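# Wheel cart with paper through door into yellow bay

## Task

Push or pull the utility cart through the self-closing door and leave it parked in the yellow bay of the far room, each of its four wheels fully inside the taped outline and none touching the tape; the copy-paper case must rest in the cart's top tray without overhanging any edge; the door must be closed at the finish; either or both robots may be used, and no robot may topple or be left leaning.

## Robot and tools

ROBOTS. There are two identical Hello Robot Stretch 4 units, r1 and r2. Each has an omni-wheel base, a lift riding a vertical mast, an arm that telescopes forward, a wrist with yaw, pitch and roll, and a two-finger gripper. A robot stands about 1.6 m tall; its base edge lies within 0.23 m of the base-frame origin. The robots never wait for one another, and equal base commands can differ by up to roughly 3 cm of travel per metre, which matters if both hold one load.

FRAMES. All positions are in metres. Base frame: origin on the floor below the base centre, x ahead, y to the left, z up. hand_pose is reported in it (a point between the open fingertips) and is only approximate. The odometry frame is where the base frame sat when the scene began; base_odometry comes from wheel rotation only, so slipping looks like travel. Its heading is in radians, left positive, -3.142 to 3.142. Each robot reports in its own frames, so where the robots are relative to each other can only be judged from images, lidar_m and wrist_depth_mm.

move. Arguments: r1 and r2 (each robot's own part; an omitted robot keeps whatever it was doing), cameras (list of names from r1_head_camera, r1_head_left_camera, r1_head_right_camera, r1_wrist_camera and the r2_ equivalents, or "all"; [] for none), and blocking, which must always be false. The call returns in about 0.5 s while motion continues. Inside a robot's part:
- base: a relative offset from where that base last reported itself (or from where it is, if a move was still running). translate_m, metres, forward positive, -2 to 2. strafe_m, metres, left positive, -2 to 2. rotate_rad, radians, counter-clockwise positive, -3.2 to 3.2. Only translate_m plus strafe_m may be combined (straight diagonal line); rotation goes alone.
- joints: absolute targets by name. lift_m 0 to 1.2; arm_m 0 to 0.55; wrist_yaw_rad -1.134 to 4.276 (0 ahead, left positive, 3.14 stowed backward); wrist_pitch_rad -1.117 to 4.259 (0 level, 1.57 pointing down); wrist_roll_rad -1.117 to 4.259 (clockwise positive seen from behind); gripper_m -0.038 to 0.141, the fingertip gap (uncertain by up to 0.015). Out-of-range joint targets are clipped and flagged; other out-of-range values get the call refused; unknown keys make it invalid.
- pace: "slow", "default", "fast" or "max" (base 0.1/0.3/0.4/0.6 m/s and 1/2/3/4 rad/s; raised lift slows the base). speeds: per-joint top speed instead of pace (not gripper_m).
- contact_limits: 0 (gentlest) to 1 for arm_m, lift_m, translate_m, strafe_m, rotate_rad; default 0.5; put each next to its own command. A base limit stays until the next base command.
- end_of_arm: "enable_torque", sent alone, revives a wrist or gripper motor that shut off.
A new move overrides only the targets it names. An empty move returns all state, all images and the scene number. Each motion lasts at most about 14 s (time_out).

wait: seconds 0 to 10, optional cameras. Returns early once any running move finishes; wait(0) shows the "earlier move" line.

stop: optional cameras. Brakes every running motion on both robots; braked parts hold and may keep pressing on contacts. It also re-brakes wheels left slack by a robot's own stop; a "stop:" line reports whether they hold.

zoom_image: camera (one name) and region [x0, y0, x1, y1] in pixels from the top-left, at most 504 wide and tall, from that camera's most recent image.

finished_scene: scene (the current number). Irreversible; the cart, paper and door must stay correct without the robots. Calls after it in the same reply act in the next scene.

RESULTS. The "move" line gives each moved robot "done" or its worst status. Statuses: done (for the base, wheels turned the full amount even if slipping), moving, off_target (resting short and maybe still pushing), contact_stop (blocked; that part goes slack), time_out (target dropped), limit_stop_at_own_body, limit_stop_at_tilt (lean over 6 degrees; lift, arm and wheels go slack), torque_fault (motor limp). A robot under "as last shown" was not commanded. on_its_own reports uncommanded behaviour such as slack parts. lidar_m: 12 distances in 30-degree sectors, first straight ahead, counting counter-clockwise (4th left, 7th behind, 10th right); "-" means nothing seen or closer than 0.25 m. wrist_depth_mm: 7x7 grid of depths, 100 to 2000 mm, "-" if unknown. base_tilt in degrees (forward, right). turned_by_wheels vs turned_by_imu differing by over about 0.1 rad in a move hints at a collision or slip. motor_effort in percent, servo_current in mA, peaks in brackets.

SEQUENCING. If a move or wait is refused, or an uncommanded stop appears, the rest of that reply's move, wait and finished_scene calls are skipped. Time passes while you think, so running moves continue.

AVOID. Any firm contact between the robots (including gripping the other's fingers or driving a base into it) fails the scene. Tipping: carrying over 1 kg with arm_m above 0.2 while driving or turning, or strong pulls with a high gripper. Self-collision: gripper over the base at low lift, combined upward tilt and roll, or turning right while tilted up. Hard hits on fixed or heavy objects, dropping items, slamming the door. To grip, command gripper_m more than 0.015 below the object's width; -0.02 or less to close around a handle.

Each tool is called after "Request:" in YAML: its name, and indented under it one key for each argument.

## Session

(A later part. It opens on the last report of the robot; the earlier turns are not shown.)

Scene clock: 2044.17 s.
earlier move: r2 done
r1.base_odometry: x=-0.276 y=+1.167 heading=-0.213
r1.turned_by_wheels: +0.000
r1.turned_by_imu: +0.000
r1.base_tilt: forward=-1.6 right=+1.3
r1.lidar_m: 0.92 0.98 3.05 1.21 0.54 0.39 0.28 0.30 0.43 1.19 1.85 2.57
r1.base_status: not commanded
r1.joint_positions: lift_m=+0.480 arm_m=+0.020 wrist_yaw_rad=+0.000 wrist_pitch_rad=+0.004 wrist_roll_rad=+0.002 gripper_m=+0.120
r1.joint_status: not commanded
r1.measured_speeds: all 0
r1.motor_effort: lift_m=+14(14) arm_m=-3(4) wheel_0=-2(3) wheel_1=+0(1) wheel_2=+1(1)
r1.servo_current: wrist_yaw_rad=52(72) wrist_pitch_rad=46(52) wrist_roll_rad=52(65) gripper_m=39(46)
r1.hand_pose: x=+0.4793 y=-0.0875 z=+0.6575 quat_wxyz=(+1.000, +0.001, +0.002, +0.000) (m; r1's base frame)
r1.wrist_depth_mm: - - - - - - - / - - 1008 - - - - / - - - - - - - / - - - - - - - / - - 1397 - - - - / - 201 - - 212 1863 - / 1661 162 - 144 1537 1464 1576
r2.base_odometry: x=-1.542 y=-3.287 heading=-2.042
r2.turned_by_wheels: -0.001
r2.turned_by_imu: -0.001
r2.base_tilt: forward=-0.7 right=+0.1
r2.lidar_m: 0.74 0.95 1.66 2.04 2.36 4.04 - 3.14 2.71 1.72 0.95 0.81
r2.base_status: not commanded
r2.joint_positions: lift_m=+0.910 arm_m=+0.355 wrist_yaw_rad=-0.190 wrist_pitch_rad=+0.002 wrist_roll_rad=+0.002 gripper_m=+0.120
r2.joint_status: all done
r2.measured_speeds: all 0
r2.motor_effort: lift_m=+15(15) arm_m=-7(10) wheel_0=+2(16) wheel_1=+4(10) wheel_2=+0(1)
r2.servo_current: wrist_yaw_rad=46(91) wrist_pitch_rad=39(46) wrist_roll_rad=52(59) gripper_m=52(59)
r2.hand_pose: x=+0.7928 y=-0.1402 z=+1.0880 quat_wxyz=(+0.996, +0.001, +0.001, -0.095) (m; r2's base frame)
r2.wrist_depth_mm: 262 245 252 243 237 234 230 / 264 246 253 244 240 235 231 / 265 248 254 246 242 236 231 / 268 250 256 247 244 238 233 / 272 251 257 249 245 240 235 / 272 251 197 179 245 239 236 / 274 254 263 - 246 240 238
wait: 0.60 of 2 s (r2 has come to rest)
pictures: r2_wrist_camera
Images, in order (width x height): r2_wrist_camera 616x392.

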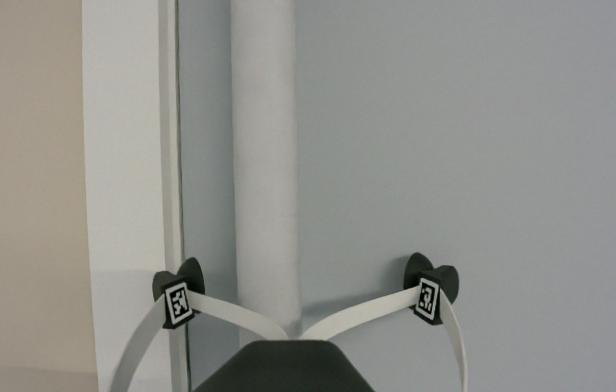

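Request:
move:
  blocking: false
  r2: {"joints":{"arm_m":0.2}}

Request:
wait:
  seconds: 2.5
  cameras: ["all"]

Scene clock: 2050.53 s.
move: r2 moving
r1: as last shown
r1.lidar_m: 0.94 0.96 3.03 1.24 0.55 0.38 0.27 0.29 0.46 1.22 1.85 2.52
r1.motor_effort: lift_m=+14(14) arm_m=-3(4) wheel_0=-2(2) wheel_1=+0(0) wheel_2=+1(1)
r1.servo_current: wrist_yaw_rad=65(65) wrist_pitch_rad=39(46) wrist_roll_rad=52(59) gripper_m=39(46)
r1.wrist_depth_mm: - - - - - - - / - - 1025 - - - - / - - - - - - - / - - - - - - - / - - 1366 - - - - / - 201 - - 213 1808 - / 1708 162 - 143 1499 1430 1499
r2.base_odometry: x=-1.542 y=-3.287 heading=-2.042
r2.turned_by_wheels: +0.000
r2.turned_by_imu: +0.001
r2.base_tilt: forward=-0.7 right=+0.1
r2.lidar_m: 0.74 0.98 1.68 2.02 2.36 4.06 - 3.15 2.72 1.69 0.93 0.81
r2.base_status: not commanded
r2.joint_positions: lift_m=+0.910 arm_m=+0.304 wrist_yaw_rad=-0.190 wrist_pitch_rad=+0.002 wrist_roll_rad=+0.002 gripper_m=+0.120
r2.joint_status: arm_m moving
r2.measured_speeds: translate_m=+0.000 strafe_m=+0.000 rotate_rad=+0.000 lift_m=+0.000 arm_m=-0.195 wrist_yaw_rad=+0.000 wrist_pitch_rad=+0.000 wrist_roll_rad=+0.000
r2.motor_effort: lift_m=+15(15) arm_m=-6(10) wheel_0=+2(3) wheel_1=+4(4) wheel_2=+0(1)
r2.servo_current: wrist_yaw_rad=46(52) wrist_pitch_rad=39(46) wrist_roll_rad=46(59) gripper_m=46(59)
r2.hand_pose: x=+0.7421 y=-0.1402 z=+1.0880 quat_wxyz=(+0.996, +0.001, +0.001, -0.095) (m; r2's base frame)
r2.wrist_depth_mm: 312 290 298 286 283 274 270 / 317 294 298 290 285 277 273 / 319 296 301 293 287 278 272 / 320 297 301 291 289 281 276 / 324 297 304 296 290 282 278 / 324 303 220 296 215 282 279 / 327 301 309 - 290 286 279
pictures: none

Scene clock: 2051.57 s.
earlier move: r2 done
r1.base_odometry: x=-0.276 y=+1.167 heading=-0.213
r1.turned_by_wheels: +0.000
r1.turned_by_imu: +0.000
r1.base_tilt: forward=-1.5 right=+1.3
r1.lidar_m: 0.92 1.00 3.05 1.21 0.55 0.39 0.28 0.28 0.41 1.18 1.85 2.50
r1.base_status: not commanded
r1.joint_positions: lift_m=+0.480 arm_m=+0.020 wrist_yaw_rad=+0.000 wrist_pitch_rad=+0.004 wrist_roll_rad=+0.002 gripper_m=+0.120
r1.joint_status: not commanded
r1.measured_speeds: all 0
r1.motor_effort: lift_m=+14(14) arm_m=-3(4) wheel_0=-2(2) wheel_1=+0(0) wheel_2=+0(1)
r1.servo_current: wrist_yaw_rad=46(65) wrist_pitch_rad=39(52) wrist_roll_rad=46(65) gripper_m=39(46)
r1.hand_pose: x=+0.4793 y=-0.0875 z=+0.6575 quat_wxyz=(+1.000, +0.001, +0.002, +0.000) (m; r1's base frame)
r1.wrist_depth_mm: - - - - - - - / - - 1025 - - - - / - - - - - - - / - - - - - - - / - - 1366 - - - - / - 201 - - 212 1808 - / 1708 163 - 144 1537 1397 1537
r2.base_odometry: x=-1.542 y=-3.287 heading=-2.042
r2.turned_by_wheels: +0.000
r2.turned_by_imu: +0.000
r2.base_tilt: forward=-0.7 right=+0.0
r2.lidar_m: 0.73 0.98 1.64 2.02 2.38 4.04 - 3.17 2.71 1.66 0.95 0.82
r2.base_status: not commanded
r2.joint_positions: lift_m=+0.910 arm_m=+0.200 wrist_yaw_rad=-0.190 wrist_pitch_rad=+0.002 wrist_roll_rad=+0.002 gripper_m=+0.120
r2.joint_status: all done
r2.measured_speeds: all 0
r2.motor_effort: lift_m=+15(15) arm_m=-7(12) wheel_0=+2(3) wheel_1=+4(4) wheel_2=+0(1)
r2.servo_current: wrist_yaw_rad=46(59) wrist_pitch_rad=39(46) wrist_roll_rad=46(59) gripper_m=46(59)
r2.hand_pose: x=+0.6378 y=-0.1402 z=+1.0880 quat_wxyz=(+0.996, +0.001, +0.001, -0.095) (m; r2's base frame)
r2.wrist_depth_mm: 424 413 402 389 384 375 368 / 424 413 404 394 384 377 370 / 427 415 397 397 389 382 373 / 430 421 399 399 392 382 375 / 433 424 399 402 394 387 375 / 436 424 201 402 394 384 379 / 439 430 407 - 394 389 382
wait: 1.03 of 2.5 s (r2 has come to rest)
pictures: r1_head_camera, r1_head_left_camera, r1_head_right_camera, r1_wrist_camera, r2_head_camera, r2_head_left_camera, r2_head_right_camera, r2_wrist_camera
Images, in order (width x height): r1_head_camera 420x560, r1_head_left_camera 420x672, r1_head_right_camera 420x672, r1_wrist_camera 616x392, r2_head_camera 420x560, r2_head_left_camera 420x672, r2_head_right_camera 420x672, r2_wrist_camera 616x392.

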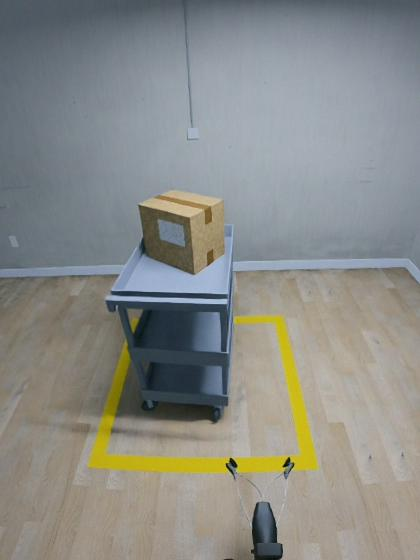

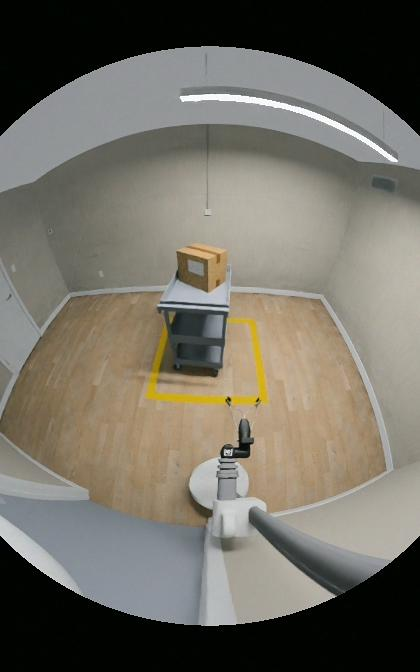

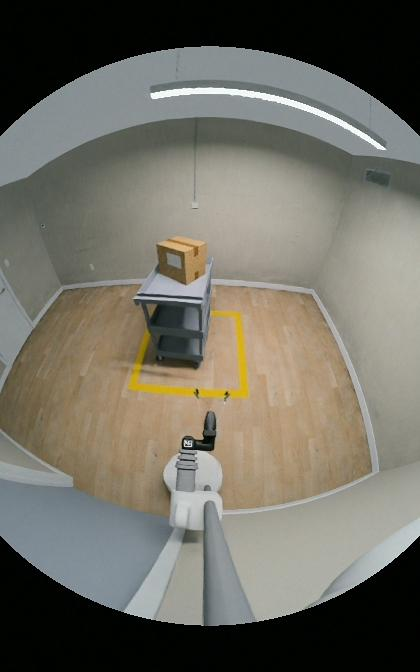

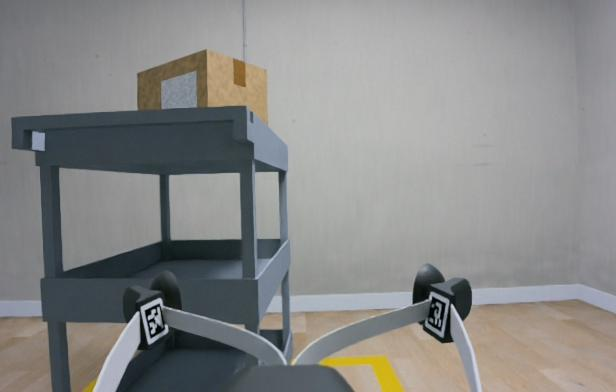

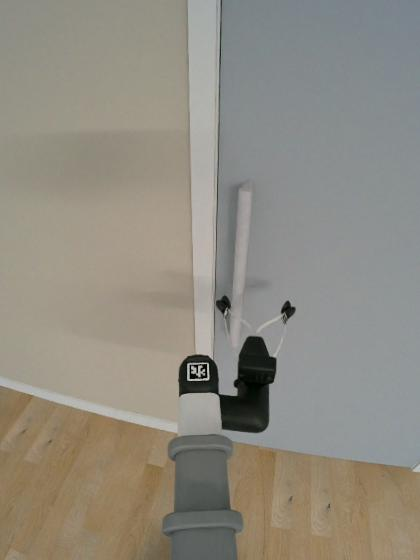

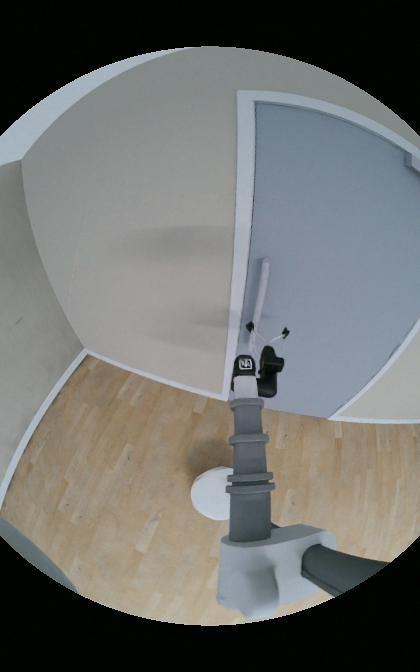

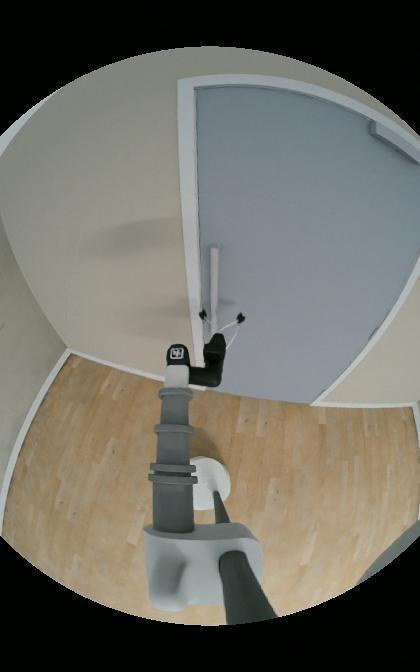

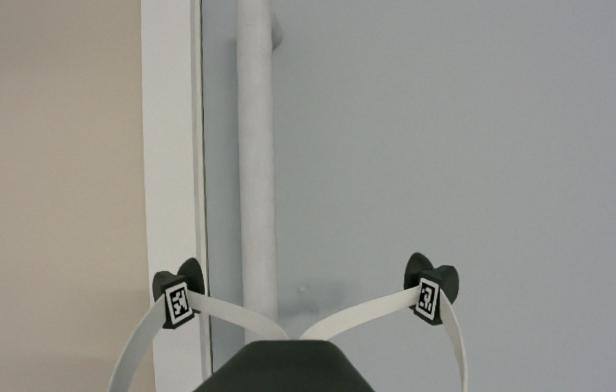

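Request:
zoom_image:
  camera: "r1_head_camera"
  region: [80, 170, 320, 480]

Request:
zoom_image:
  camera: "r1_head_left_camera"
  region: [130, 220, 280, 420]

Request:
zoom_image:
  camera: "r2_head_right_camera"
  region: [150, 60, 420, 420]

Scaled by 1.626 from the camera's 420x560 image, which has a finer 600x800 frame.

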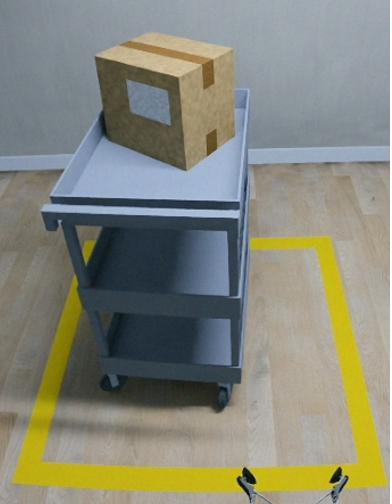

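Scaled by 2.520 from the camera's 420x672 image, which has a finer 600x960 frame.

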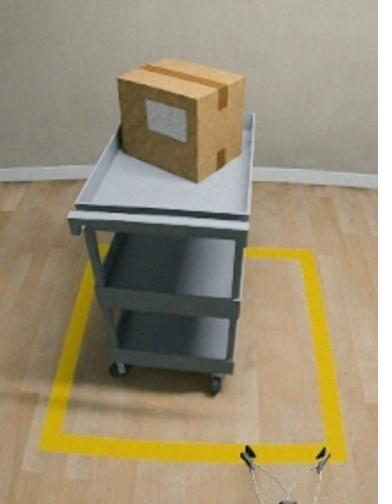

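Scaled by 1.400 from the camera's 420x672 image, which has a finer 600x960 frame.

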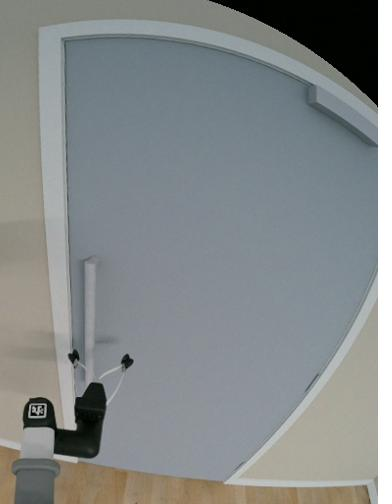

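Request:
move:
  blocking: false
  r1: {"base":{"strafe_m":0.6,"translate_m":0.15}}

Request:
wait:
  seconds: 4
  cameras: ["r1_head_camera"]

Request:
zoom_image:
  camera: "r1_head_camera"
  region: [100, 150, 420, 500]

Scene clock: 2064.30 s.
move: r1 moving
r1.base_odometry: x=-0.261 y=+1.197 heading=-0.213
r1.turned_by_wheels: +0.000
r1.turned_by_imu: +0.000
r1.base_tilt: forward=-1.6 right=+1.3
r1.lidar_m: 0.91 0.99 2.98 1.28 0.54 0.38 0.28 0.31 0.44 1.23 1.88 2.52
r1.base_status: translate_m moving; strafe_m moving
r1.joint_positions: lift_m=+0.480 arm_m=+0.020 wrist_yaw_rad=+0.000 wrist_pitch_rad=+0.004 wrist_roll_rad=+0.002 gripper_m=+0.120
r1.joint_status: not commanded
r1.measured_speeds: translate_m=+0.032 strafe_m=+0.124 rotate_rad=+0.002 lift_m=+0.000 arm_m=+0.000 wrist_yaw_rad=+0.000 wrist_pitch_rad=+0.000 wrist_roll_rad=+0.000
r1.motor_effort: lift_m=+14(14) arm_m=-3(4) wheel_0=-5(10) wheel_1=+10(10) wheel_2=-4(4)
r1.servo_current: wrist_yaw_rad=52(72) wrist_pitch_rad=52(52) wrist_roll_rad=59(59) gripper_m=46(52)
r1.hand_pose: x=+0.4793 y=-0.0875 z=+0.6575 quat_wxyz=(+1.000, +0.001, +0.002, +0.000) (m; r1's base frame)
r1.wrist_depth_mm: - - - - - - - / - - 1025 - - - - / 750 - - - - - - / - - - - - - - / - - 1366 - - - - / - 201 - - 213 1863 - / 1661 163 - 144 1537 1430 1537
r2: as last shown
r2.base_tilt: forward=-0.7 right=+0.1
r2.lidar_m: 0.73 0.95 1.67 2.01 2.34 4.06 - 3.19 2.71 1.65 0.95 0.81
r2.motor_effort: lift_m=+14(15) arm_m=-7(7) wheel_0=+3(3) wheel_1=+4(4) wheel_2=+0(1)
r2.servo_current: wrist_yaw_rad=39(52) wrist_pitch_rad=39(46) wrist_roll_rad=39(52) gripper_m=52(59)
r2.wrist_depth_mm: 421 413 399 392 384 375 370 / 424 413 402 397 387 375 368 / 424 418 397 397 392 379 373 / 430 421 399 397 389 382 375 / 430 424 399 404 394 384 375 / 439 427 201 399 389 384 377 / 439 430 410 - 397 389 379
pictures: none

Scene clock: 2067.30 s.
earlier move: r1 done
r1.base_odometry: x=-0.002 y=+1.722 heading=-0.214
r1.turned_by_wheels: +0.000
r1.turned_by_imu: +0.003
r1.base_tilt: forward=-1.6 right=+1.3
r1.lidar_m: 0.80 2.43 2.40 1.88 0.64 0.55 0.52 0.53 0.69 1.80 2.47 0.85
r1.base_status: done
r1.joint_positions: lift_m=+0.480 arm_m=+0.020 wrist_yaw_rad=+0.000 wrist_pitch_rad=+0.004 wrist_roll_rad=+0.002 gripper_m=+0.120
r1.joint_status: not commanded
r1.measured_speeds: all 0
r1.motor_effort: lift_m=+14(14) arm_m=-4(4) wheel_0=-3(11) wheel_1=+2(11) wheel_2=-3(5)
r1.servo_current: wrist_yaw_rad=39(72) wrist_pitch_rad=39(52) wrist_roll_rad=46(65) gripper_m=46(52)
r1.hand_pose: x=+0.4793 y=-0.0875 z=+0.6575 quat_wxyz=(+1.000, +0.001, +0.002, +0.000) (m; r1's base frame)
r1.wrist_depth_mm: - - - - - - - / - - - - 946 960 - / - - - - 647 683 - / - - - - - - - / - - - - - - - / - 1983 - - 190 - - / 1661 1499 1618 143 - - 1576
r2.base_odometry: x=-1.542 y=-3.287 heading=-2.042
r2.turned_by_wheels: +0.000
r2.turned_by_imu: +0.000
r2.base_tilt: forward=-0.7 right=+0.1
r2.lidar_m: 0.74 0.96 1.64 2.03 2.35 4.07 - 3.20 2.71 1.69 0.95 0.79
r2.base_status: not commanded
r2.joint_positions: lift_m=+0.910 arm_m=+0.200 wrist_yaw_rad=-0.190 wrist_pitch_rad=+0.002 wrist_roll_rad=+0.002 gripper_m=+0.120
r2.joint_status: not commanded
r2.measured_speeds: all 0
r2.motor_effort: lift_m=+14(15) arm_m=-7(7) wheel_0=+3(3) wheel_1=+4(4) wheel_2=+0(1)
r2.servo_current: wrist_yaw_rad=46(59) wrist_pitch_rad=39(52) wrist_roll_rad=59(65) gripper_m=46(59)
r2.hand_pose: x=+0.6378 y=-0.1402 z=+1.0880 quat_wxyz=(+0.996, +0.001, +0.001, -0.095) (m; r2's base frame)
r2.wrist_depth_mm: 421 410 402 389 387 375 366 / 424 415 402 394 387 377 368 / 424 415 397 397 387 382 373 / 433 421 399 399 392 382 375 / 430 424 399 402 394 384 377 / 436 424 201 402 392 384 377 / 439 427 410 - 392 389 379
wait: 3.00 of 4 s (r1 has come to rest)
pictures: r1_head_camera
Images, in order (width x height): r1_head_camera 420x560.

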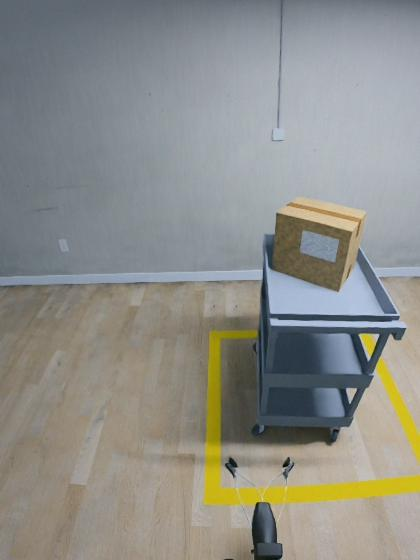

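Scaled by 1.440 from the camera's 420x560 image, which has a finer 600x800 frame.

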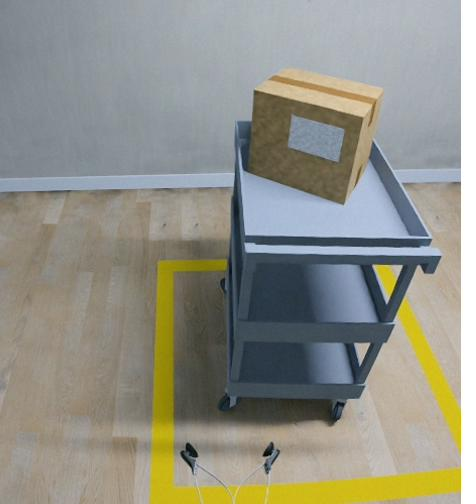

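Request:
finished_scene:
  scene: 1

The scene is finished: the task was done.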